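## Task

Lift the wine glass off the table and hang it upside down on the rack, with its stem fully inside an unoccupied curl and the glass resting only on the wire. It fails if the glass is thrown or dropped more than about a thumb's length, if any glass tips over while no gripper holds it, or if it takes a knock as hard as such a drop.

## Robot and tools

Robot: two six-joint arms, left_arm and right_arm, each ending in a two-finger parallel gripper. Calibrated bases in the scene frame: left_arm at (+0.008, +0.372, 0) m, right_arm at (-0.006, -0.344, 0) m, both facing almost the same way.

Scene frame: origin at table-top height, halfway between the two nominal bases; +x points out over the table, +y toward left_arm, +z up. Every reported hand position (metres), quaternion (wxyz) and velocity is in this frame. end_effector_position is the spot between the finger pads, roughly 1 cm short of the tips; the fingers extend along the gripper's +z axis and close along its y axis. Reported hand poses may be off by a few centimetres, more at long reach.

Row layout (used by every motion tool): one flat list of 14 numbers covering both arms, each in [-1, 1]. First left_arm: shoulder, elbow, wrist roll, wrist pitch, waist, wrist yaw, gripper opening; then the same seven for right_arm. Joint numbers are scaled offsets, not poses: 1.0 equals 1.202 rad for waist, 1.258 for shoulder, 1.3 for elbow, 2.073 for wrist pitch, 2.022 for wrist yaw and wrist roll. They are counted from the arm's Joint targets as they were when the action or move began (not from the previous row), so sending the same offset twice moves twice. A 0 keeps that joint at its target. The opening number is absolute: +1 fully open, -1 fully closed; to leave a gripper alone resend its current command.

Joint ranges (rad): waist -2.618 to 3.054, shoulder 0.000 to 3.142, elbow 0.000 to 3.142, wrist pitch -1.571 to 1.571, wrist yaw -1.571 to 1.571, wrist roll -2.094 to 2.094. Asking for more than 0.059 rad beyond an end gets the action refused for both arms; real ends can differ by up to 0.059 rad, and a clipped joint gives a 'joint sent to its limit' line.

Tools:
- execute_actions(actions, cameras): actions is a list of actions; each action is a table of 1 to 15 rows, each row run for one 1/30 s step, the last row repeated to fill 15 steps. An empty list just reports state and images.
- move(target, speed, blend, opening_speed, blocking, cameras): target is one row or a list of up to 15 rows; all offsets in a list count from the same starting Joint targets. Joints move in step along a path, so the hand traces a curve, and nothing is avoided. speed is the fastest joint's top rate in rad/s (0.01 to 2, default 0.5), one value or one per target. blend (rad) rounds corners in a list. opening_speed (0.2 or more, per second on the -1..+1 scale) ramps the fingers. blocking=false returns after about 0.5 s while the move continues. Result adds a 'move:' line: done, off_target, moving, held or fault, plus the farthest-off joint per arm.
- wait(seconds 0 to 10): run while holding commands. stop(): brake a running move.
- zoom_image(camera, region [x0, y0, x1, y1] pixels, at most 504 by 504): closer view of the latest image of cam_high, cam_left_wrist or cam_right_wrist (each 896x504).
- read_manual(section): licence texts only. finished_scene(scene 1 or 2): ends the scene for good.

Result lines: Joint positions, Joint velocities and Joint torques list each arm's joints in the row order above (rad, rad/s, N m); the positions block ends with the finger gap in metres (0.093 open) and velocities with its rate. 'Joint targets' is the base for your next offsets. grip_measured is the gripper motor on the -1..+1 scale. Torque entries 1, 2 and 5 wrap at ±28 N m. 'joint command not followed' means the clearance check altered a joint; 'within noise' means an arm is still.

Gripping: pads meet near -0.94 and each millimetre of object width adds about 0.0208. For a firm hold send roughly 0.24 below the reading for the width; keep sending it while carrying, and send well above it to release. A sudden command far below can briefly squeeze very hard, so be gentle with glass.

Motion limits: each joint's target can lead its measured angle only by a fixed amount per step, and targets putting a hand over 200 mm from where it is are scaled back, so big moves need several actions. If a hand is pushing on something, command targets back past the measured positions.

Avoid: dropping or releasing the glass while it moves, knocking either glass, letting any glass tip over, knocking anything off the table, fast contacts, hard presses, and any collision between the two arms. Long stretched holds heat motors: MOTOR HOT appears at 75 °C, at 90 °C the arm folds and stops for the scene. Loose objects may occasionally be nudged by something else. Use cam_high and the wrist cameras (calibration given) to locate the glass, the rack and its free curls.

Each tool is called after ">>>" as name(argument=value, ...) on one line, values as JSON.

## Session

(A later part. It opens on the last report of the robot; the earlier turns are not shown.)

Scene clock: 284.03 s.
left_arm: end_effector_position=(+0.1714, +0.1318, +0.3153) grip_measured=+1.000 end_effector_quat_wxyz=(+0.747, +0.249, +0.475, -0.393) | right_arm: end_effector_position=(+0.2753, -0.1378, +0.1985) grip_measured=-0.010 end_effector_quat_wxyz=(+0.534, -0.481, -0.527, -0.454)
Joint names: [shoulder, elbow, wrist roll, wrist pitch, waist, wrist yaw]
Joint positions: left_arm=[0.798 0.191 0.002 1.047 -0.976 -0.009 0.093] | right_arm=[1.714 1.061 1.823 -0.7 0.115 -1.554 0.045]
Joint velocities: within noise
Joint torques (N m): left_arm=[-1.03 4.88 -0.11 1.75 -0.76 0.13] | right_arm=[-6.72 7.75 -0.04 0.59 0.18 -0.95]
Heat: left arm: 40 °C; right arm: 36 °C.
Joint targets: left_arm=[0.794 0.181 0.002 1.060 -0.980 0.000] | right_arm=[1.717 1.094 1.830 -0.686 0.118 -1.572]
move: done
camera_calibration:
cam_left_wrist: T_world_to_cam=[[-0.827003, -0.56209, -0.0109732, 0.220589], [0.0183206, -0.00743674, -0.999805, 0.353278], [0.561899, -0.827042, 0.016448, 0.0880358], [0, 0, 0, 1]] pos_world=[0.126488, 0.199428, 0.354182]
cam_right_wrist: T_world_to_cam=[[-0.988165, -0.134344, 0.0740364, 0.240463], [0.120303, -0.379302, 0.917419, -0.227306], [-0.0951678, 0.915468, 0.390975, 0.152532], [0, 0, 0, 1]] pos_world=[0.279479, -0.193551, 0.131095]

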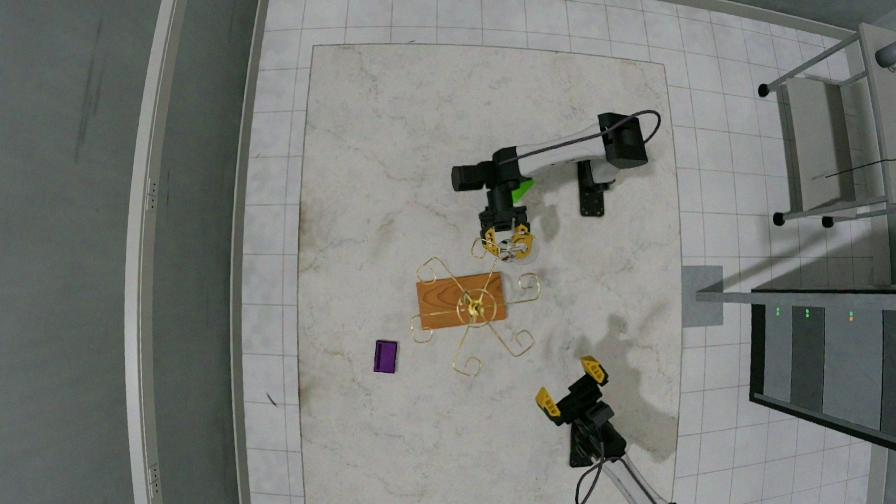

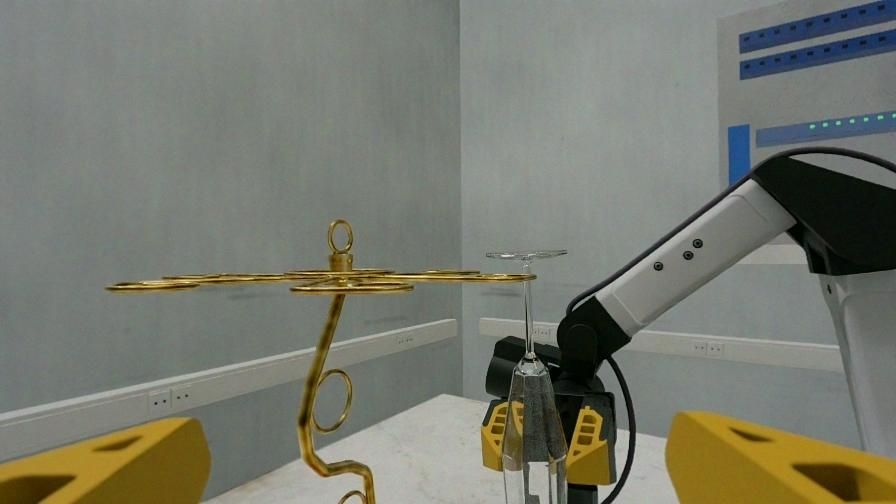

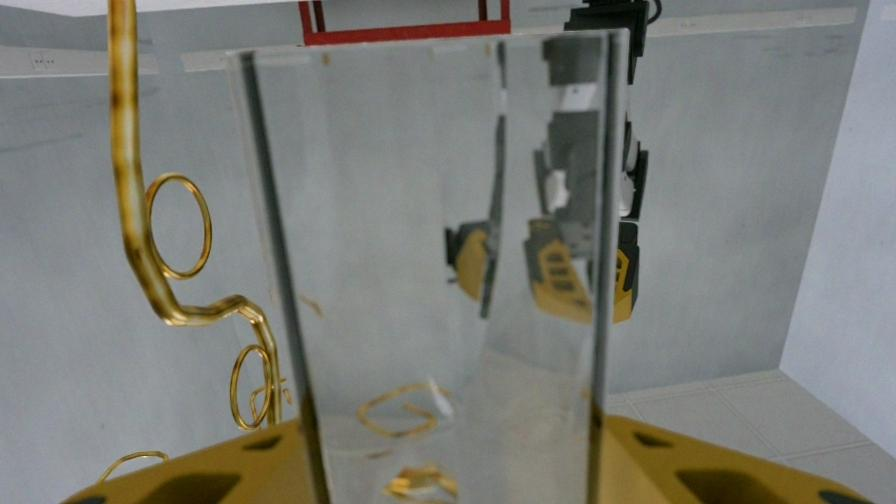

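>>> execute_actions(actions=[], cameras=["cam_high","cam_left_wrist"])

>>> zoom_image(camera="cam_high", region=[440, 210, 580, 330])

>>> zoom_image(camera="cam_left_wrist", region=[200, 50, 600, 350])

Scene clock: 339.63 s.
left_arm: end_effector_position=(+0.1714, +0.1318, +0.3153) grip_measured=+1.000 end_effector_quat_wxyz=(+0.747, +0.249, +0.475, -0.393) | right_arm: end_effector_position=(+0.2753, -0.1378, +0.1985) grip_measured=-0.010 end_effector_quat_wxyz=(+0.534, -0.481, -0.527, -0.454)
Joint names: [shoulder, elbow, wrist roll, wrist pitch, waist, wrist yaw]
Joint positions: left_arm=[0.798 0.191 0.002 1.047 -0.976 -0.009 0.093] | right_arm=[1.714 1.061 1.823 -0.7 0.115 -1.554 0.045]
Joint velocities: within noise
Joint torques (N m): left_arm=[-1.18 4.53 -0.07 1.73 -0.62 0.1] | right_arm=[-6.74 7.95 -0.02 0.57 0.1 -0.97]
Heat: left arm: 41 °C; right arm: 37 °C.
Joint targets: left_arm=[0.794 0.181 0.002 1.060 -0.980 0.000] | right_arm=[1.717 1.094 1.830 -0.686 0.118 -1.572]
Tool commands: left_gripper/opening=+1.0 right_gripper/opening=-0.15
camera_calibration:
cam_left_wrist: T_world_to_cam=[[-0.827003, -0.56209, -0.0109732, 0.220589], [0.0183206, -0.00743674, -0.999805, 0.353278], [0.561899, -0.827042, 0.016448, 0.0880358], [0, 0, 0, 1]] pos_world=[0.126488, 0.199428, 0.354182]
Images, in order (width x height): cam_high 896x504, cam_left_wrist 896x504.

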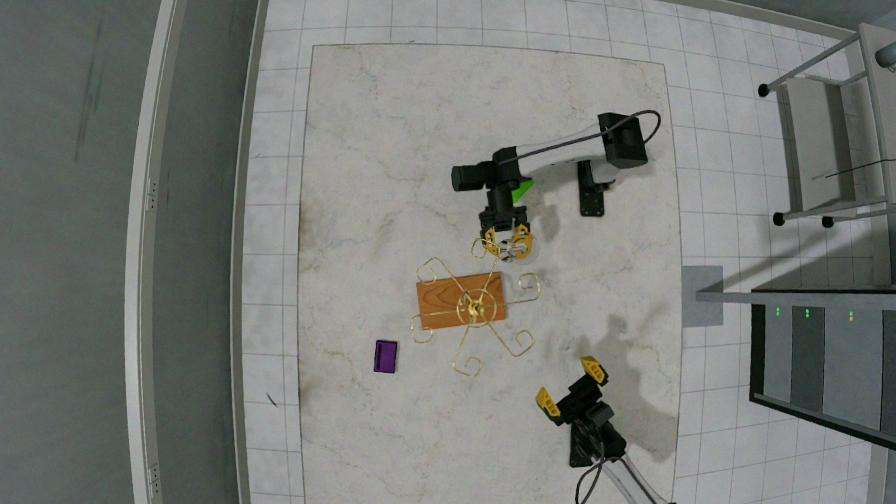

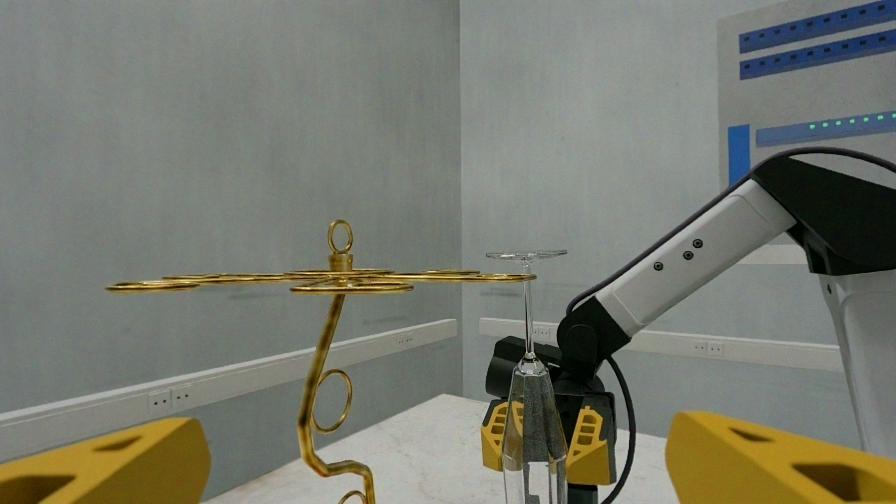

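Scaled by 3.600 from the camera's 896x504 image, which has a finer 1280x720 frame.

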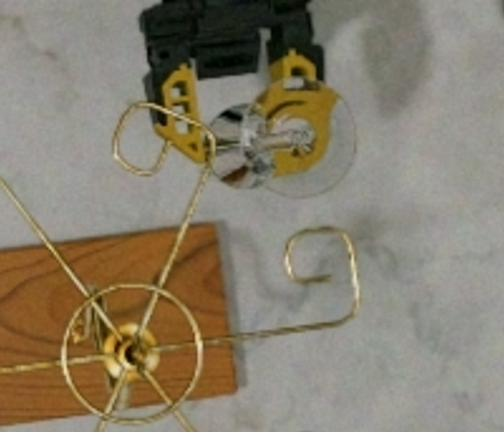

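Scaled by 1.260 from the camera's 896x504 image, which has a finer 1280x720 frame.

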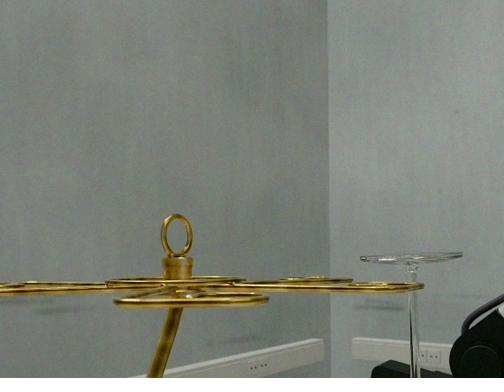

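>>> move(target=[0,0,0,0,0,0,1,0.0930,0.1154,0,-0.0159,0.0630,0,-0.15], speed=0.12, cameras=["cam_high","cam_left_wrist"])

>>> zoom_image(camera="cam_high", region=[440, 210, 580, 330])

>>> zoom_image(camera="cam_left_wrist", region=[300, 200, 700, 500])

Scene clock: 388.53 s.
left_arm: end_effector_position=(+0.1714, +0.1318, +0.3153) grip_measured=+1.000 end_effector_quat_wxyz=(+0.747, +0.249, +0.475, -0.393) | right_arm: end_effector_position=(+0.2944, -0.1110, +0.2007) grip_measured=-0.010 end_effector_quat_wxyz=(+0.544, -0.454, -0.550, -0.443)
Joint names: [shoulder, elbow, wrist roll, wrist pitch, waist, wrist yaw]
Joint positions: left_arm=[0.798 0.191 0.002 1.047 -0.976 -0.009 0.093] | right_arm=[1.83 1.211 1.823 -0.706 0.187 -1.554 0.045]
Joint velocities: within noise
Joint torques (N m): left_arm=[-1.1 4.71 -0.06 1.77 -0.81 0.14] | right_arm=[-7.82 8.01 -0.03 0.36 0.47 -0.99]
Heat: left arm: 42 °C; right arm: 38 °C.
Joint targets: left_arm=[0.794 0.181 0.002 1.060 -0.980 0.000] | right_arm=[1.834 1.244 1.830 -0.719 0.193 -1.572]
move: done
camera_calibration:
cam_left_wrist: T_world_to_cam=[[-0.827003, -0.56209, -0.0109732, 0.220589], [0.0183206, -0.00743674, -0.999805, 0.353278], [0.561899, -0.827042, 0.016448, 0.0880358], [0, 0, 0, 1]] pos_world=[0.126488, 0.199428, 0.354182]
Images, in order (width x height): cam_high 896x504, cam_left_wrist 896x504.

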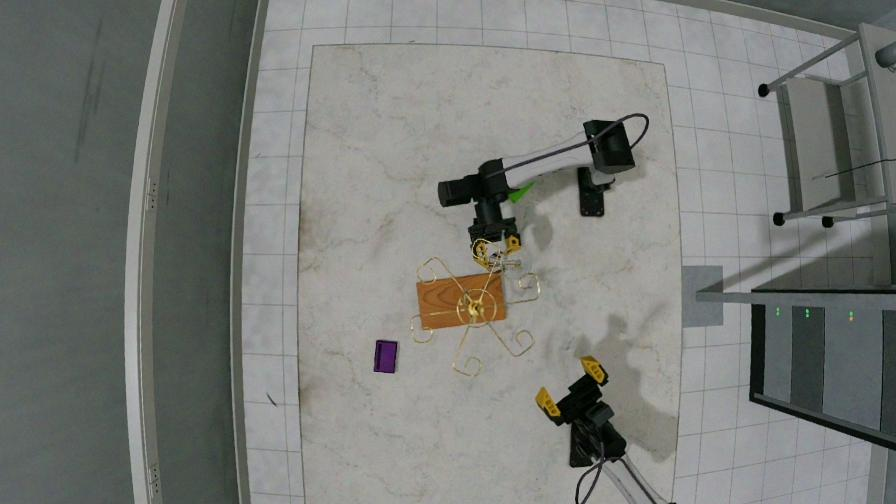

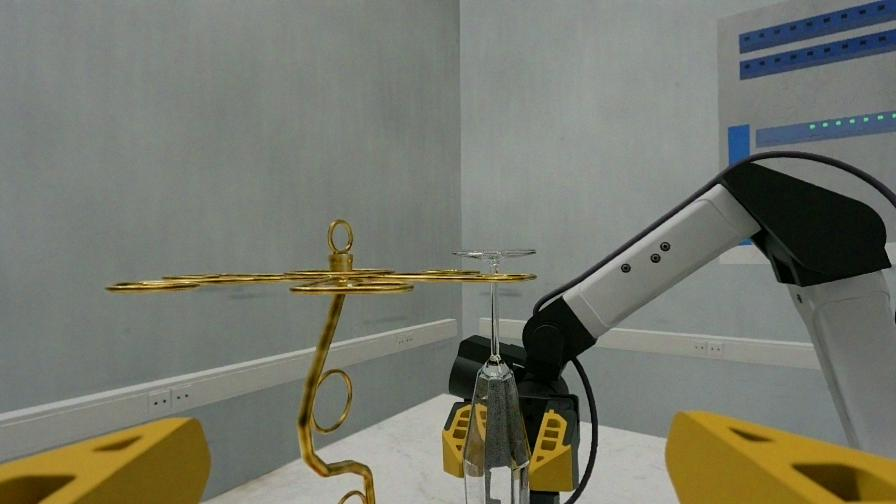

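Scaled by 3.600 from the camera's 896x504 image, which has a finer 1280x720 frame.

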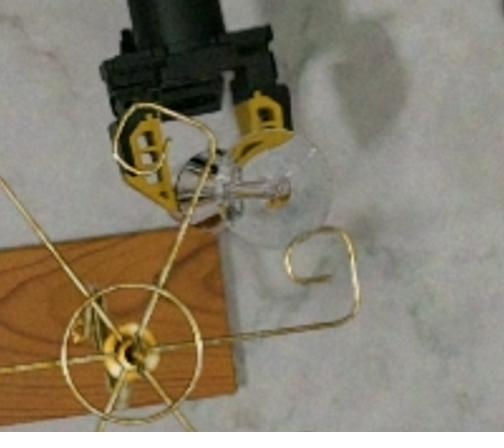

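Scaled by 1.260 from the camera's 896x504 image, which has a finer 1280x720 frame.

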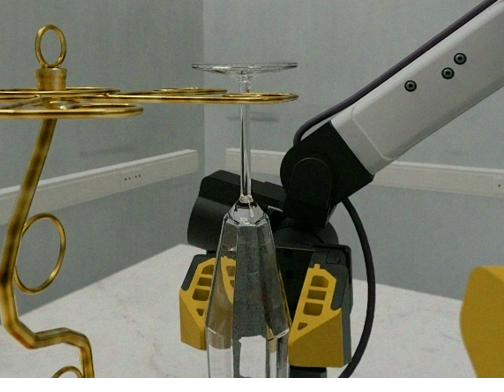

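>>> move(target=[0,0,0,0,0,0,1,0.0882,0.1146,0,-0.0183,0.0682,0,-0.15], speed=0.12, cameras=["cam_high","cam_left_wrist"])

>>> zoom_image(camera="cam_high", region=[440, 210, 580, 330])

>>> zoom_image(camera="cam_left_wrist", region=[300, 200, 700, 500])

Scene clock: 407.20 s.
left_arm: end_effector_position=(+0.1714, +0.1318, +0.3153) grip_measured=+1.000 end_effector_quat_wxyz=(+0.747, +0.249, +0.475, -0.393) | right_arm: end_effector_position=(+0.3039, -0.0782, +0.2006) grip_measured=-0.010 end_effector_quat_wxyz=(+0.562, -0.431, -0.568, -0.420)
Joint names: [shoulder, elbow, wrist roll, wrist pitch, waist, wrist yaw]
Joint positions: left_arm=[0.798 0.191 0.002 1.047 -0.976 -0.009 0.093] | right_arm=[1.941 1.359 1.823 -0.743 0.269 -1.554 0.045]
Joint velocities: within noise
Joint torques (N m): left_arm=[-1.05 4.66 -0.09 1.77 -0.87 0.04] | right_arm=[-8.76 8.08 -0.04 0.32 0.46 -0.97]
Heat: left arm: 42 °C; right arm: 39 °C.
Joint targets: left_arm=[0.794 0.181 0.002 1.060 -0.980 0.000] | right_arm=[1.945 1.393 1.830 -0.757 0.275 -1.572]
move: done
camera_calibration:
cam_left_wrist: T_world_to_cam=[[-0.827003, -0.56209, -0.0109732, 0.220589], [0.0183206, -0.00743674, -0.999805, 0.353278], [0.561899, -0.827042, 0.016448, 0.0880358], [0, 0, 0, 1]] pos_world=[0.126488, 0.199428, 0.354182]
Images, in order (width x height): cam_high 896x504, cam_left_wrist 896x504.

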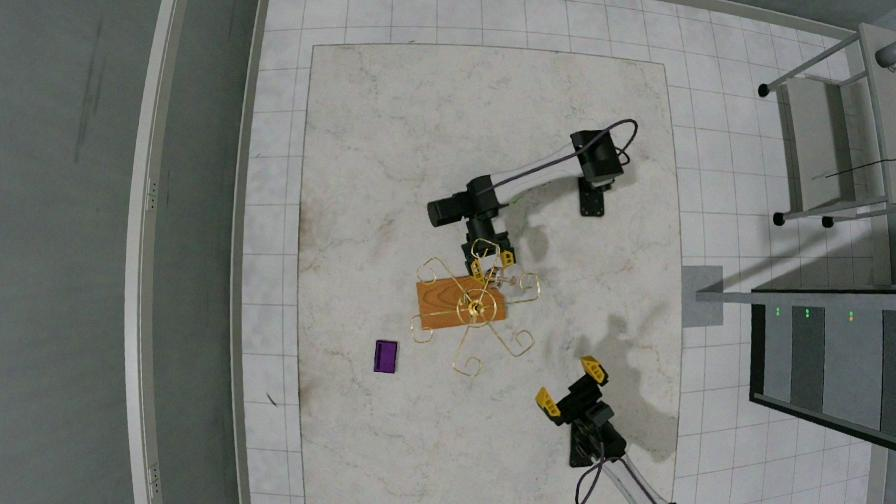

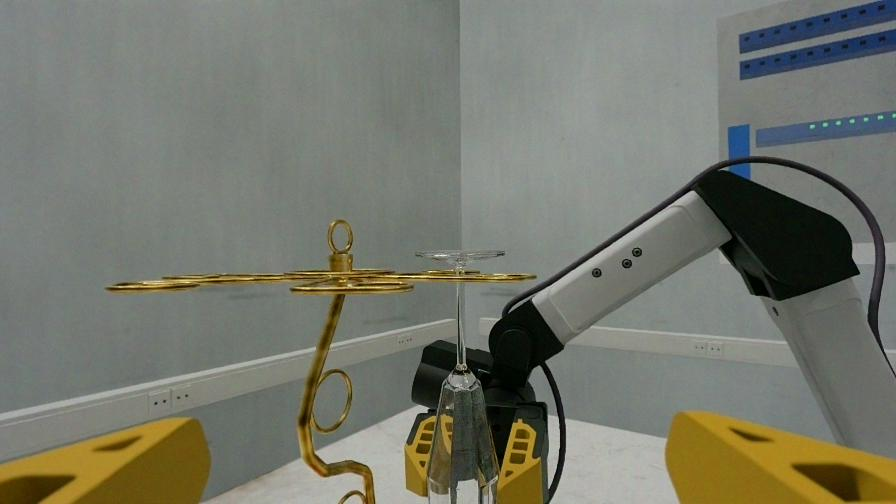

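Scaled by 3.600 from the camera's 896x504 image, which has a finer 1280x720 frame.

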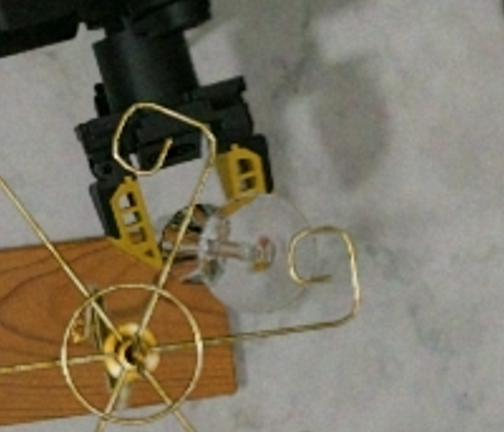

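Scaled by 1.260 from the camera's 896x504 image, which has a finer 1280x720 frame.

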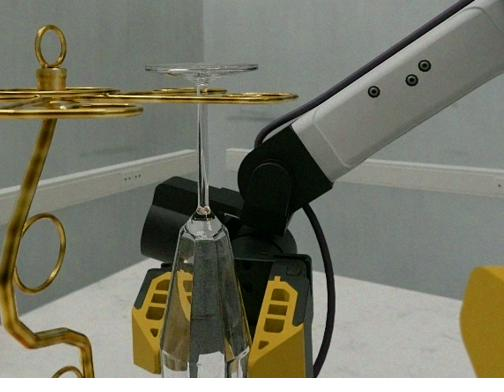

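>>> move(target=[0,0,0,0,0,0,1,0.0119,0.0185,0,-0.0043,0.0690,0,-0.15], speed=0.08, cameras=["cam_high","cam_left_wrist"])

>>> zoom_image(camera="cam_high", region=[460, 220, 560, 320])

>>> zoom_image(camera="cam_left_wrist", region=[300, 200, 600, 400])

Scene clock: 424.23 s.
left_arm: end_effector_position=(+0.1714, +0.1318, +0.3153) grip_measured=+1.000 end_effector_quat_wxyz=(+0.747, +0.249, +0.475, -0.393) | right_arm: end_effector_position=(+0.2847, -0.0518, +0.2014) grip_measured=-0.010 end_effector_quat_wxyz=(+0.579, -0.407, -0.586, -0.396)
Joint names: [shoulder, elbow, wrist roll, wrist pitch, waist, wrist yaw]
Joint positions: left_arm=[0.798 0.191 0.002 1.047 -0.976 -0.009 0.093] | right_arm=[1.955 1.383 1.823 -0.753 0.353 -1.554 0.045]
Joint velocities: within noise
Joint torques (N m): left_arm=[-0.94 4.81 -0.06 1.74 -0.73 0.07] | right_arm=[-8.84 8.1 -0.01 0.35 0.28 -0.95]
Heat: left arm: 42 °C; right arm: 38 °C.
Joint targets: left_arm=[0.794 0.181 0.002 1.060 -0.980 0.000] | right_arm=[1.960 1.417 1.830 -0.766 0.358 -1.572]
move: done
camera_calibration:
cam_left_wrist: T_world_to_cam=[[-0.827003, -0.56209, -0.0109732, 0.220589], [0.0183206, -0.00743674, -0.999805, 0.353278], [0.561899, -0.827042, 0.016448, 0.0880358], [0, 0, 0, 1]] pos_world=[0.126488, 0.199428, 0.354182]
Images, in order (width x height): cam_high 896x504, cam_left_wrist 896x504.

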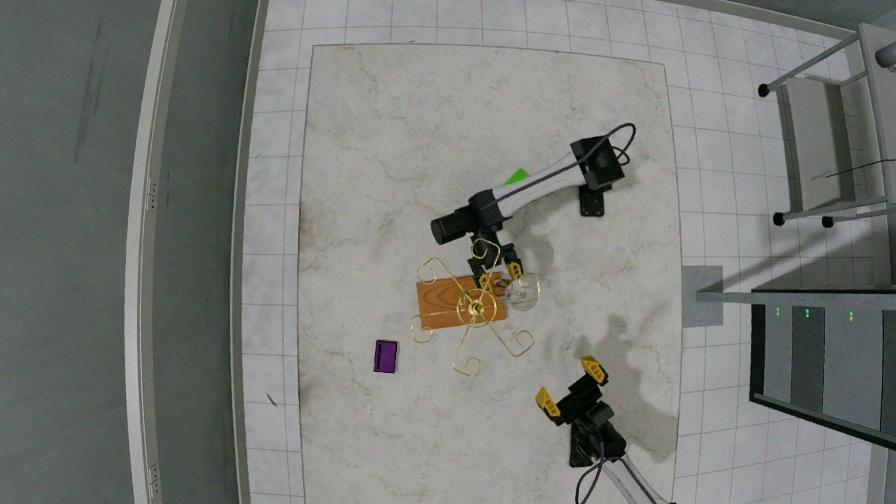

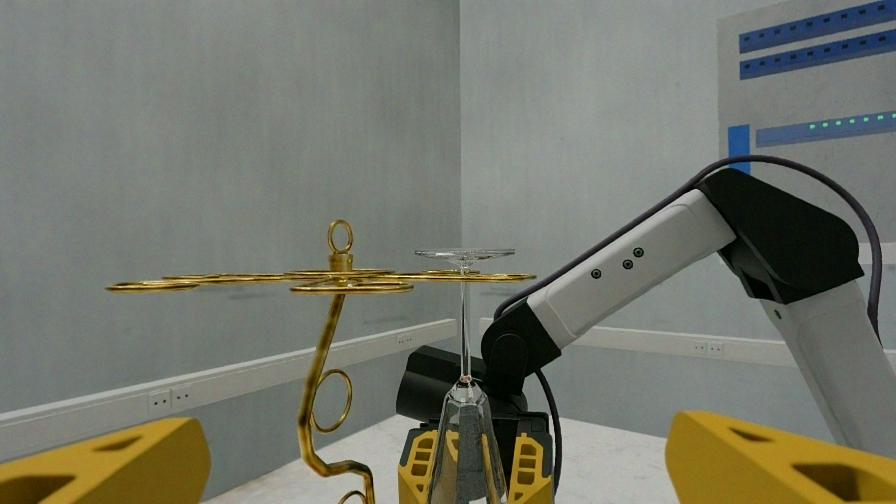

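Scaled by 5.040 from the camera's 896x504 image, which has a finer 1280x720 frame.

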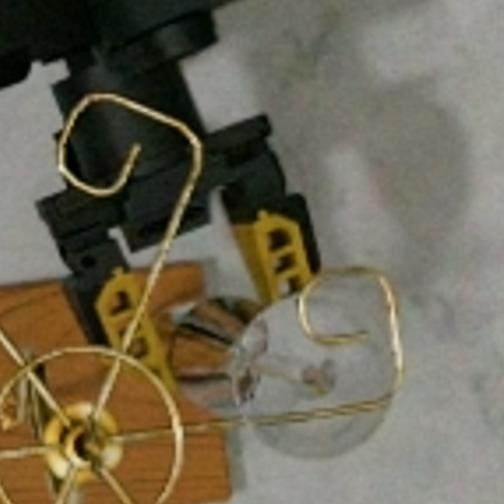

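Scaled by 1.680 from the camera's 896x504 image, which has a finer 1280x720 frame.

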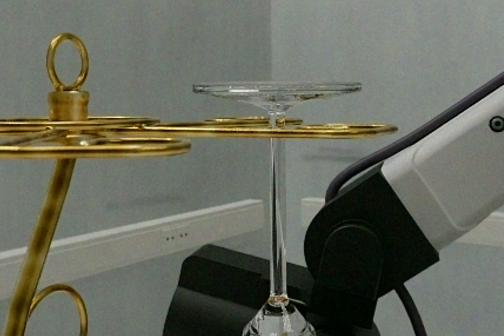

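>>> move(target=[[0,0,0,0,0,0,1,-0.0480,-0.0508,0,0.0128,0.0095,0,-0.15],[0,0,0,0,0,0,1,-0.0739,-0.1015,0,0.0256,0.0191,0,-0.15]], speed=0.06, blend=0.02, cameras=["cam_high","cam_left_wrist"])

>>> zoom_image(camera="cam_high", region=[460, 220, 560, 320])

>>> zoom_image(camera="cam_left_wrist", region=[300, 200, 600, 400])

Scene clock: 451.10 s.
left_arm: end_effector_position=(+0.1714, +0.1318, +0.3153) grip_measured=+1.000 end_effector_quat_wxyz=(+0.747, +0.249, +0.475, -0.393) | right_arm: end_effector_position=(+0.2622, -0.0523, +0.1972) grip_measured=-0.010 end_effector_quat_wxyz=(+0.586, -0.405, -0.587, -0.385)
Joint names: [shoulder, elbow, wrist roll, wrist pitch, waist, wrist yaw]
Joint positions: left_arm=[0.798 0.191 0.002 1.047 -0.976 -0.009 0.093] | right_arm=[1.903 1.294 1.823 -0.734 0.374 -1.554 0.045]
Joint velocities: within noise
Joint torques (N m): left_arm=[-1.02 4.9 -0.04 1.75 -0.96 0.11] | right_arm=[-12.26 4.56 0 0.64 0.53 -0.96]
Heat: left arm: 42 °C; right arm: 38 °C.
Joint targets: left_arm=[0.794 0.181 0.002 1.060 -0.980 0.000] | right_arm=[1.867 1.285 1.830 -0.713 0.381 -1.572]
move: off_target (right_arm); right_arm: the shoulder is farthest, 0.036 rad from its target
camera_calibration:
cam_left_wrist: T_world_to_cam=[[-0.827003, -0.56209, -0.0109732, 0.220589], [0.0183206, -0.00743674, -0.999805, 0.353278], [0.561899, -0.827042, 0.016448, 0.0880358], [0, 0, 0, 1]] pos_world=[0.126488, 0.199428, 0.354182]
Images, in order (width x height): cam_high 896x504, cam_left_wrist 896x504.

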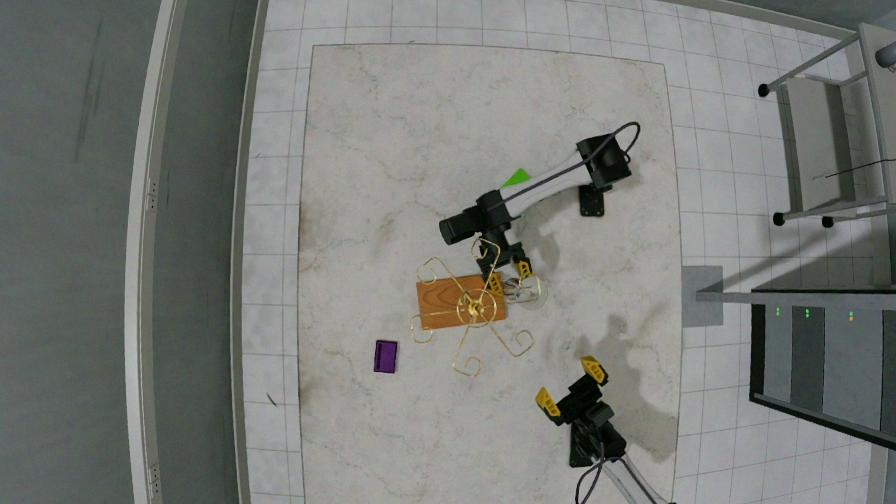

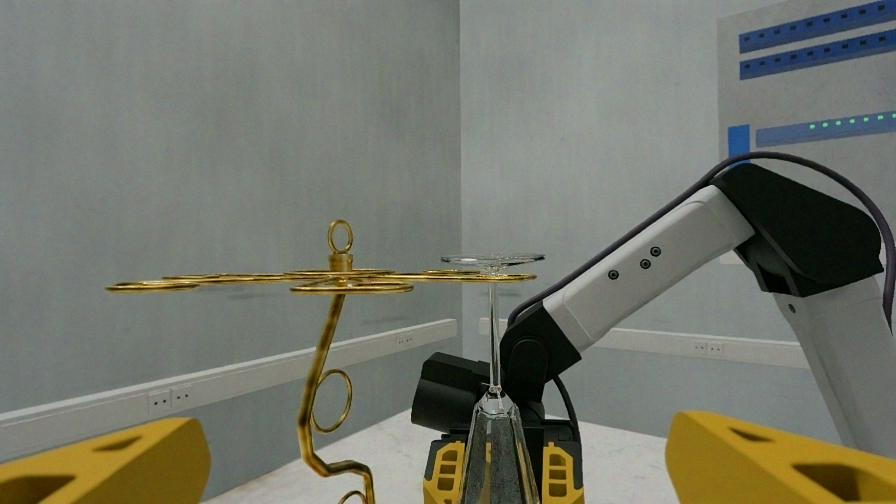

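Scaled by 5.040 from the camera's 896x504 image, which has a finer 1280x720 frame.

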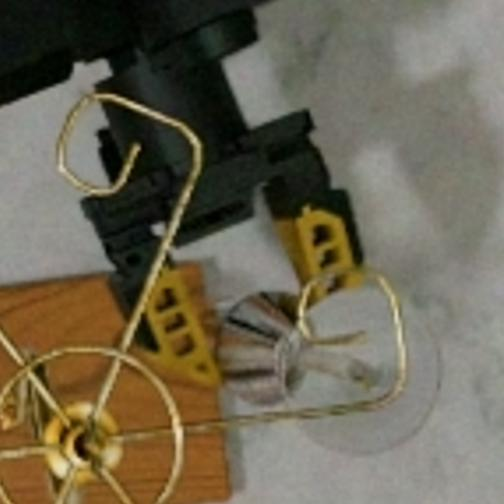

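Scaled by 1.680 from the camera's 896x504 image, which has a finer 1280x720 frame.

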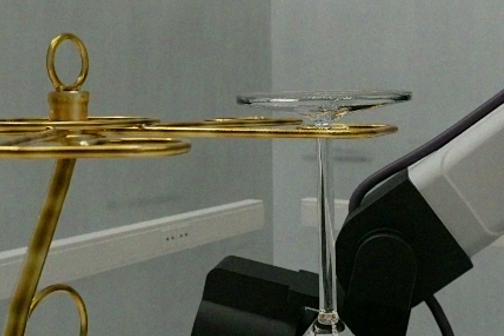

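>>> move(target=[0,0,0,0,0,0,1,0,0,0,0.0164,0,0,-0.15], speed=0.06, cameras=["cam_high","cam_left_wrist"])

>>> zoom_image(camera="cam_high", region=[500, 260, 560, 320])

>>> zoom_image(camera="cam_left_wrist", region=[300, 200, 600, 400])

Scene clock: 467.87 s.
left_arm: end_effector_position=(+0.1714, +0.1318, +0.3153) grip_measured=+1.000 end_effector_quat_wxyz=(+0.747, +0.249, +0.475, -0.393) | right_arm: end_effector_position=(+0.2646, -0.0513, +0.1979) grip_measured=-0.010 end_effector_quat_wxyz=(+0.580, -0.395, -0.593, -0.395)
Joint names: [shoulder, elbow, wrist roll, wrist pitch, waist, wrist yaw]
Joint positions: left_arm=[0.798 0.191 0.002 1.047 -0.976 -0.009 0.093] | right_arm=[1.903 1.294 1.823 -0.699 0.374 -1.554 0.045]
Joint velocities: within noise
Joint torques (N m): left_arm=[-1.09 4.74 -0.06 1.75 -0.64 0.11] | right_arm=[-12.25 4.59 -0.02 0.68 0.46 -0.94]
Heat: left arm: 42 °C; right arm: 39 °C.
Joint targets: left_arm=[0.794 0.181 0.002 1.060 -0.980 0.000] | right_arm=[1.867 1.285 1.830 -0.679 0.381 -1.572]
move: off_target (right_arm); right_arm: the shoulder is farthest, 0.036 rad from its target
camera_calibration:
cam_left_wrist: T_world_to_cam=[[-0.827003, -0.56209, -0.0109732, 0.220589], [0.0183206, -0.00743674, -0.999805, 0.353278], [0.561899, -0.827042, 0.016448, 0.0880358], [0, 0, 0, 1]] pos_world=[0.126488, 0.199428, 0.354182]
Images, in order (width x height): cam_high 896x504, cam_left_wrist 896x504.

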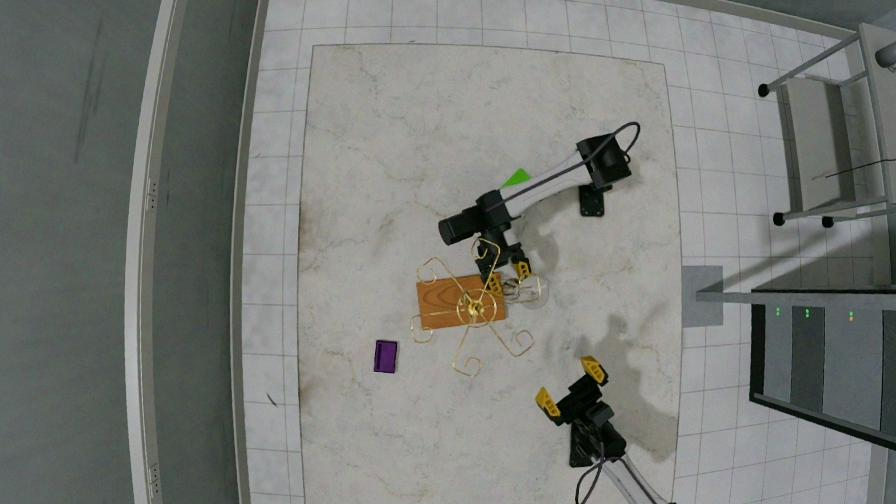

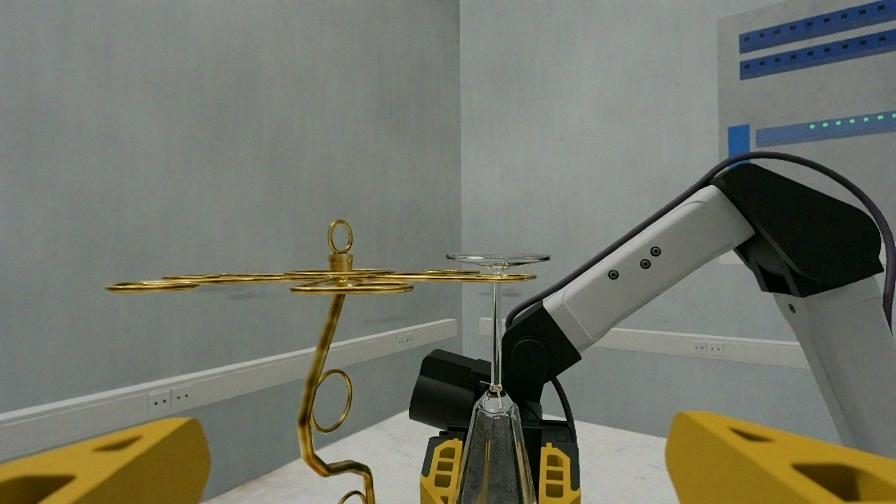

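Scaled by 8.400 from the camera's 896x504 image, which has a finer 1280x720 frame.

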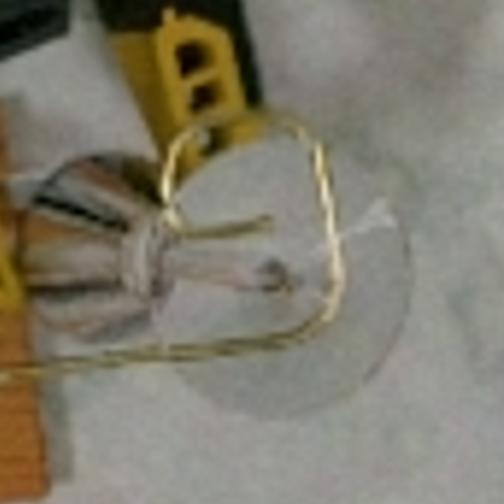

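Scaled by 1.680 from the camera's 896x504 image, which has a finer 1280x720 frame.

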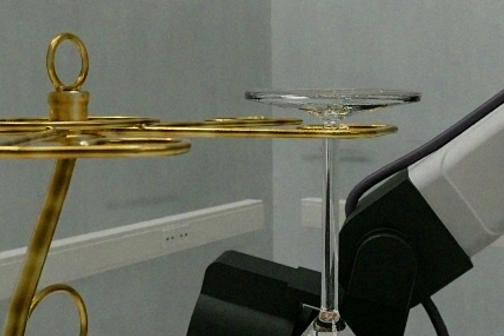

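>>> move(target=[0,0,0,0,0,0,1,0,-0.0231,0,0.0149,0.0067,0,-0.15], speed=0.05, cameras=["cam_high","cam_left_wrist"])

>>> zoom_image(camera="cam_high", region=[500, 260, 560, 320])

>>> zoom_image(camera="cam_left_wrist", region=[400, 200, 600, 333])

Scene clock: 492.80 s.
left_arm: end_effector_position=(+0.1714, +0.1318, +0.3153) grip_measured=+1.000 end_effector_quat_wxyz=(+0.747, +0.249, +0.475, -0.393) | right_arm: end_effector_position=(+0.2599, -0.0504, +0.1920) grip_measured=-0.010 end_effector_quat_wxyz=(+0.581, -0.393, -0.595, -0.393)
Joint names: [shoulder, elbow, wrist roll, wrist pitch, waist, wrist yaw]
Joint positions: left_arm=[0.798 0.191 0.002 1.047 -0.976 -0.009 0.093] | right_arm=[1.9 1.265 1.826 -0.669 0.382 -1.554 0.045]
Joint velocities: within noise
Joint torques (N m): left_arm=[-1.26 4.75 -0.04 1.76 -0.73 0.08] | right_arm=[-11.92 4.41 -0.06 0.7 0.55 -0.93]
Heat: left arm: 42 °C; right arm: 41 °C.
Joint targets: left_arm=[0.794 0.181 0.002 1.060 -0.980 0.000] | right_arm=[1.867 1.255 1.831 -0.648 0.389 -1.572]
move: done
camera_calibration:
cam_left_wrist: T_world_to_cam=[[-0.827003, -0.56209, -0.0109732, 0.220589], [0.0183206, -0.00743674, -0.999805, 0.353278], [0.561899, -0.827042, 0.016448, 0.0880358], [0, 0, 0, 1]] pos_world=[0.126488, 0.199428, 0.354182]
Images, in order (width x height): cam_high 896x504, cam_left_wrist 896x504.

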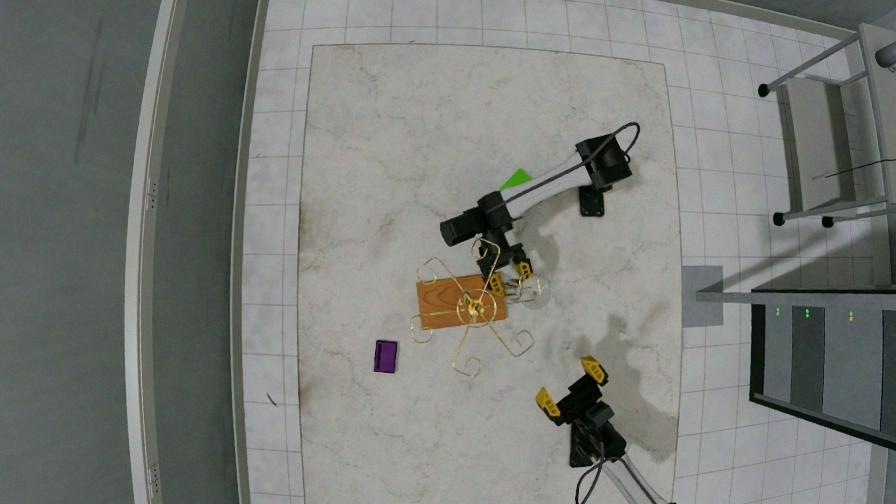

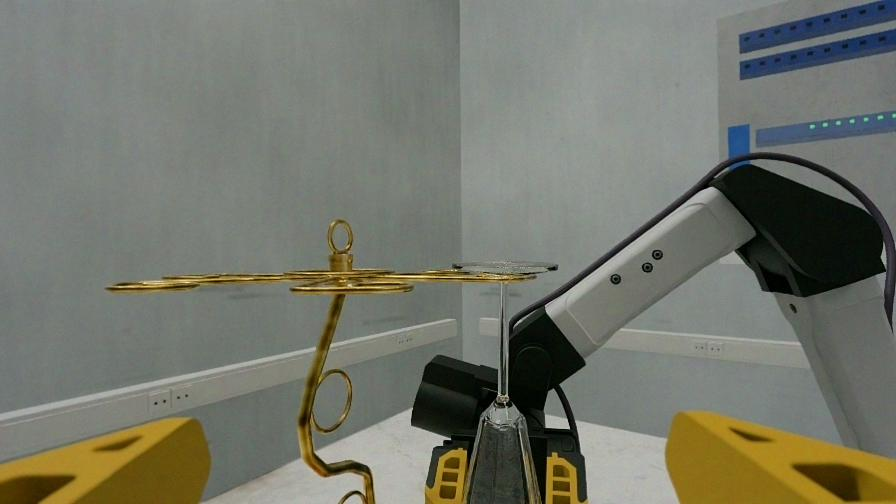

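Scaled by 8.400 from the camera's 896x504 image, which has a finer 1280x720 frame.

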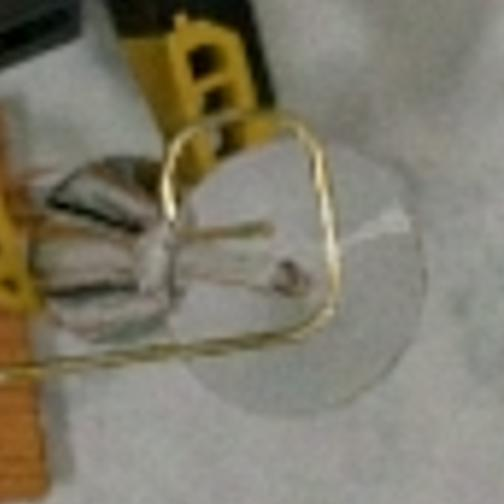

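Scaled by 2.520 from the camera's 896x504 image, which has a finer 1280x720 frame.

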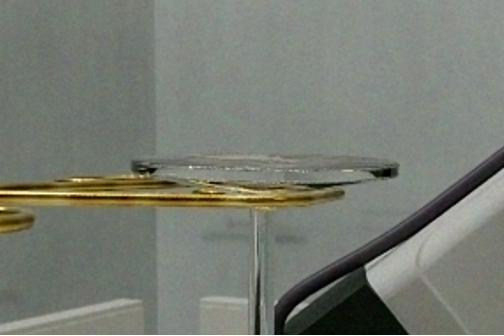

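>>> move(target=[0,0,0,0,0,0,1,0,-0.0095,0,0.0058,0,0,-0.15], speed=0.05, cameras=["cam_high","cam_left_wrist"])

>>> zoom_image(camera="cam_left_wrist", region=[400, 200, 600, 333])

Scene clock: 508.17 s.
left_arm: end_effector_position=(+0.1714, +0.1318, +0.3153) grip_measured=+1.000 end_effector_quat_wxyz=(+0.747, +0.249, +0.475, -0.393) | right_arm: end_effector_position=(+0.2585, -0.0510, +0.1918) grip_measured=-0.010 end_effector_quat_wxyz=(+0.584, -0.394, -0.592, -0.392)
Joint names: [shoulder, elbow, wrist roll, wrist pitch, waist, wrist yaw]
Joint positions: left_arm=[0.798 0.191 0.002 1.047 -0.976 -0.009 0.093] | right_arm=[1.897 1.256 1.835 -0.661 0.382 -1.56 0.045]
Joint velocities: within noise
Joint torques (N m): left_arm=[-1.2 4.62 -0.11 1.76 -0.72 0.1] | right_arm=[-11.45 4.3 -0.14 0.76 0.51 -0.87]
Heat: left arm: 42 °C; right arm: 44 °C.
Joint targets: left_arm=[0.794 0.181 0.002 1.060 -0.980 0.000] | right_arm=[1.867 1.243 1.830 -0.636 0.389 -1.572]
move: done
camera_calibration:
cam_left_wrist: T_world_to_cam=[[-0.827003, -0.56209, -0.0109732, 0.220589], [0.0183206, -0.00743674, -0.999805, 0.353278], [0.561899, -0.827042, 0.016448, 0.0880358], [0, 0, 0, 1]] pos_world=[0.126488, 0.199428, 0.354182]
Images, in order (width x height): cam_high 896x504, cam_left_wrist 896x504.

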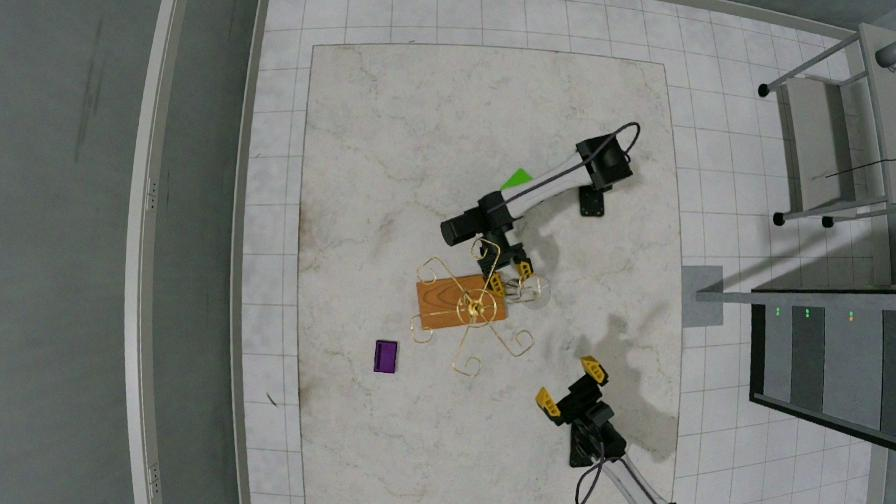

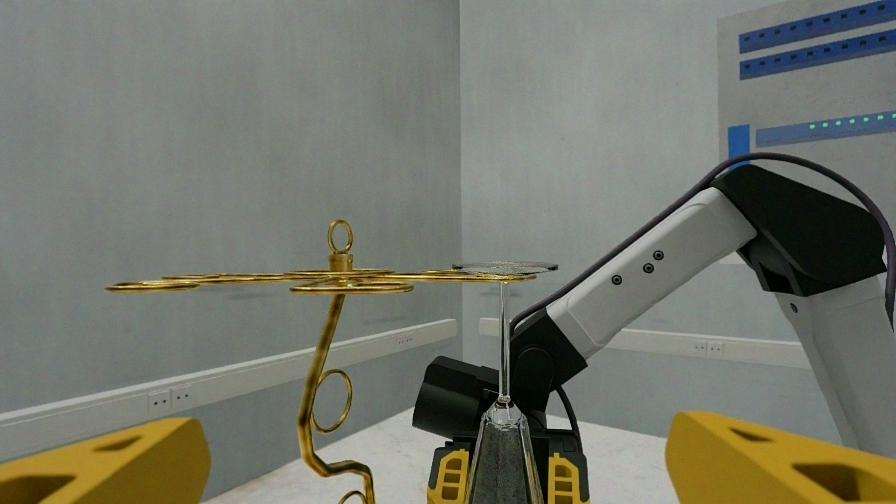

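Scaled by 2.520 from the camera's 896x504 image, which has a finer 1280x720 frame.

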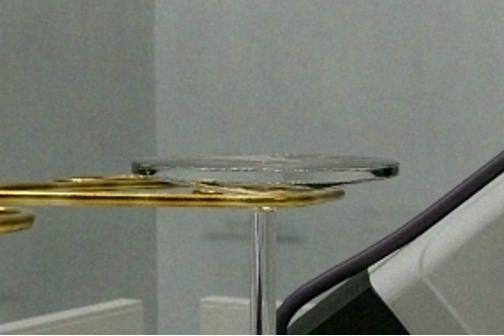

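>>> move(target=[0,0,0,0,0,0,1,0,0,0,0,0,0,1], opening_speed=0.2, cameras=["cam_high","cam_left_wrist"])

>>> zoom_image(camera="cam_high", region=[500, 260, 560, 320])

>>> zoom_image(camera="cam_left_wrist", region=[300, 200, 700, 500])

Scene clock: 523.57 s.
left_arm: end_effector_position=(+0.1714, +0.1318, +0.3153) grip_measured=+1.000 end_effector_quat_wxyz=(+0.747, +0.249, +0.475, -0.393) | right_arm: end_effector_position=(+0.2588, -0.0508, +0.1923) grip_measured=+0.999 end_effector_quat_wxyz=(+0.584, -0.391, -0.593, -0.394)
Joint names: [shoulder, elbow, wrist roll, wrist pitch, waist, wrist yaw]
Joint positions: left_arm=[0.798 0.191 0.002 1.047 -0.976 -0.009 0.093] | right_arm=[1.897 1.255 1.837 -0.653 0.382 -1.562 0.093]
Joint velocities: within noise
Joint torques (N m): left_arm=[-1.13 4.83 -0.07 1.79 -0.73 0.07] | right_arm=[-11.63 4.25 -0.18 0.68 0.58 -0.86]
Heat: left arm: 42 °C; right arm: 43 °C.
Joint targets: left_arm=[0.794 0.181 0.002 1.060 -0.980 0.000] | right_arm=[1.867 1.243 1.830 -0.636 0.389 -1.572]
move: done
camera_calibration:
cam_left_wrist: T_world_to_cam=[[-0.827003, -0.56209, -0.0109732, 0.220589], [0.0183206, -0.00743674, -0.999805, 0.353278], [0.561899, -0.827042, 0.016448, 0.0880358], [0, 0, 0, 1]] pos_world=[0.126488, 0.199428, 0.354182]
Images, in order (width x height): cam_high 896x504, cam_left_wrist 896x504.

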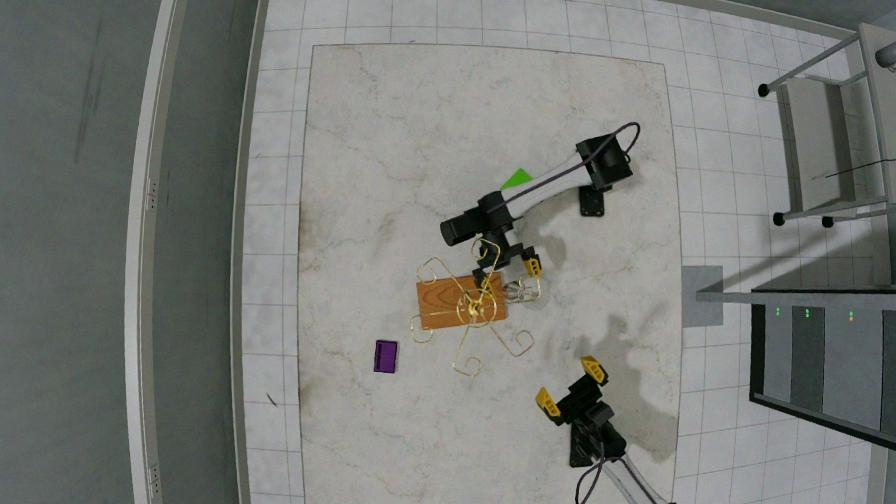

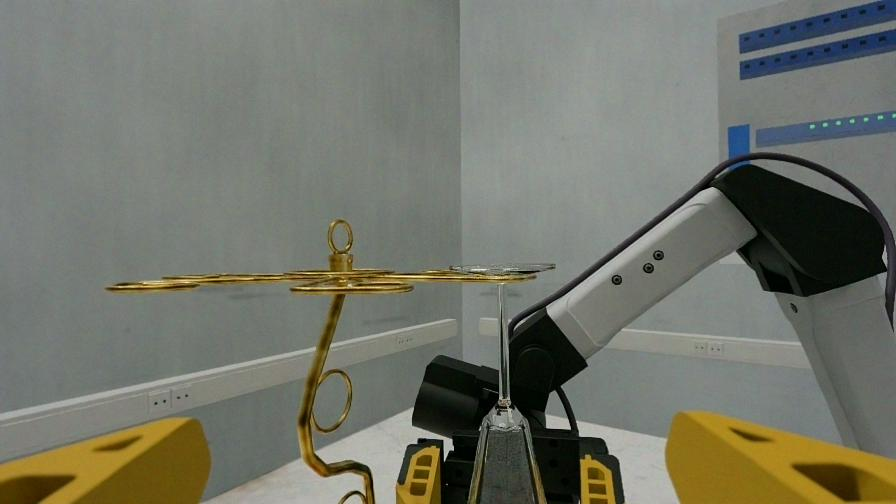

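Scaled by 8.400 from the camera's 896x504 image, which has a finer 1280x720 frame.

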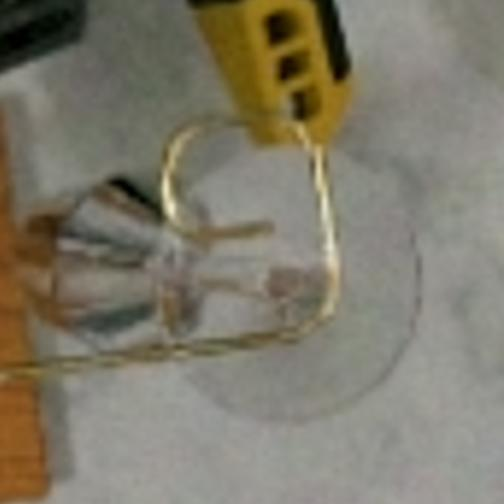

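Scaled by 1.260 from the camera's 896x504 image, which has a finer 1280x720 frame.

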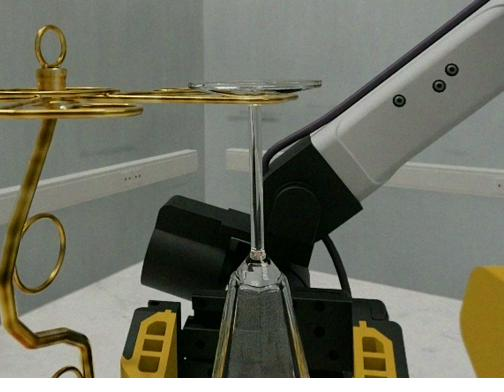

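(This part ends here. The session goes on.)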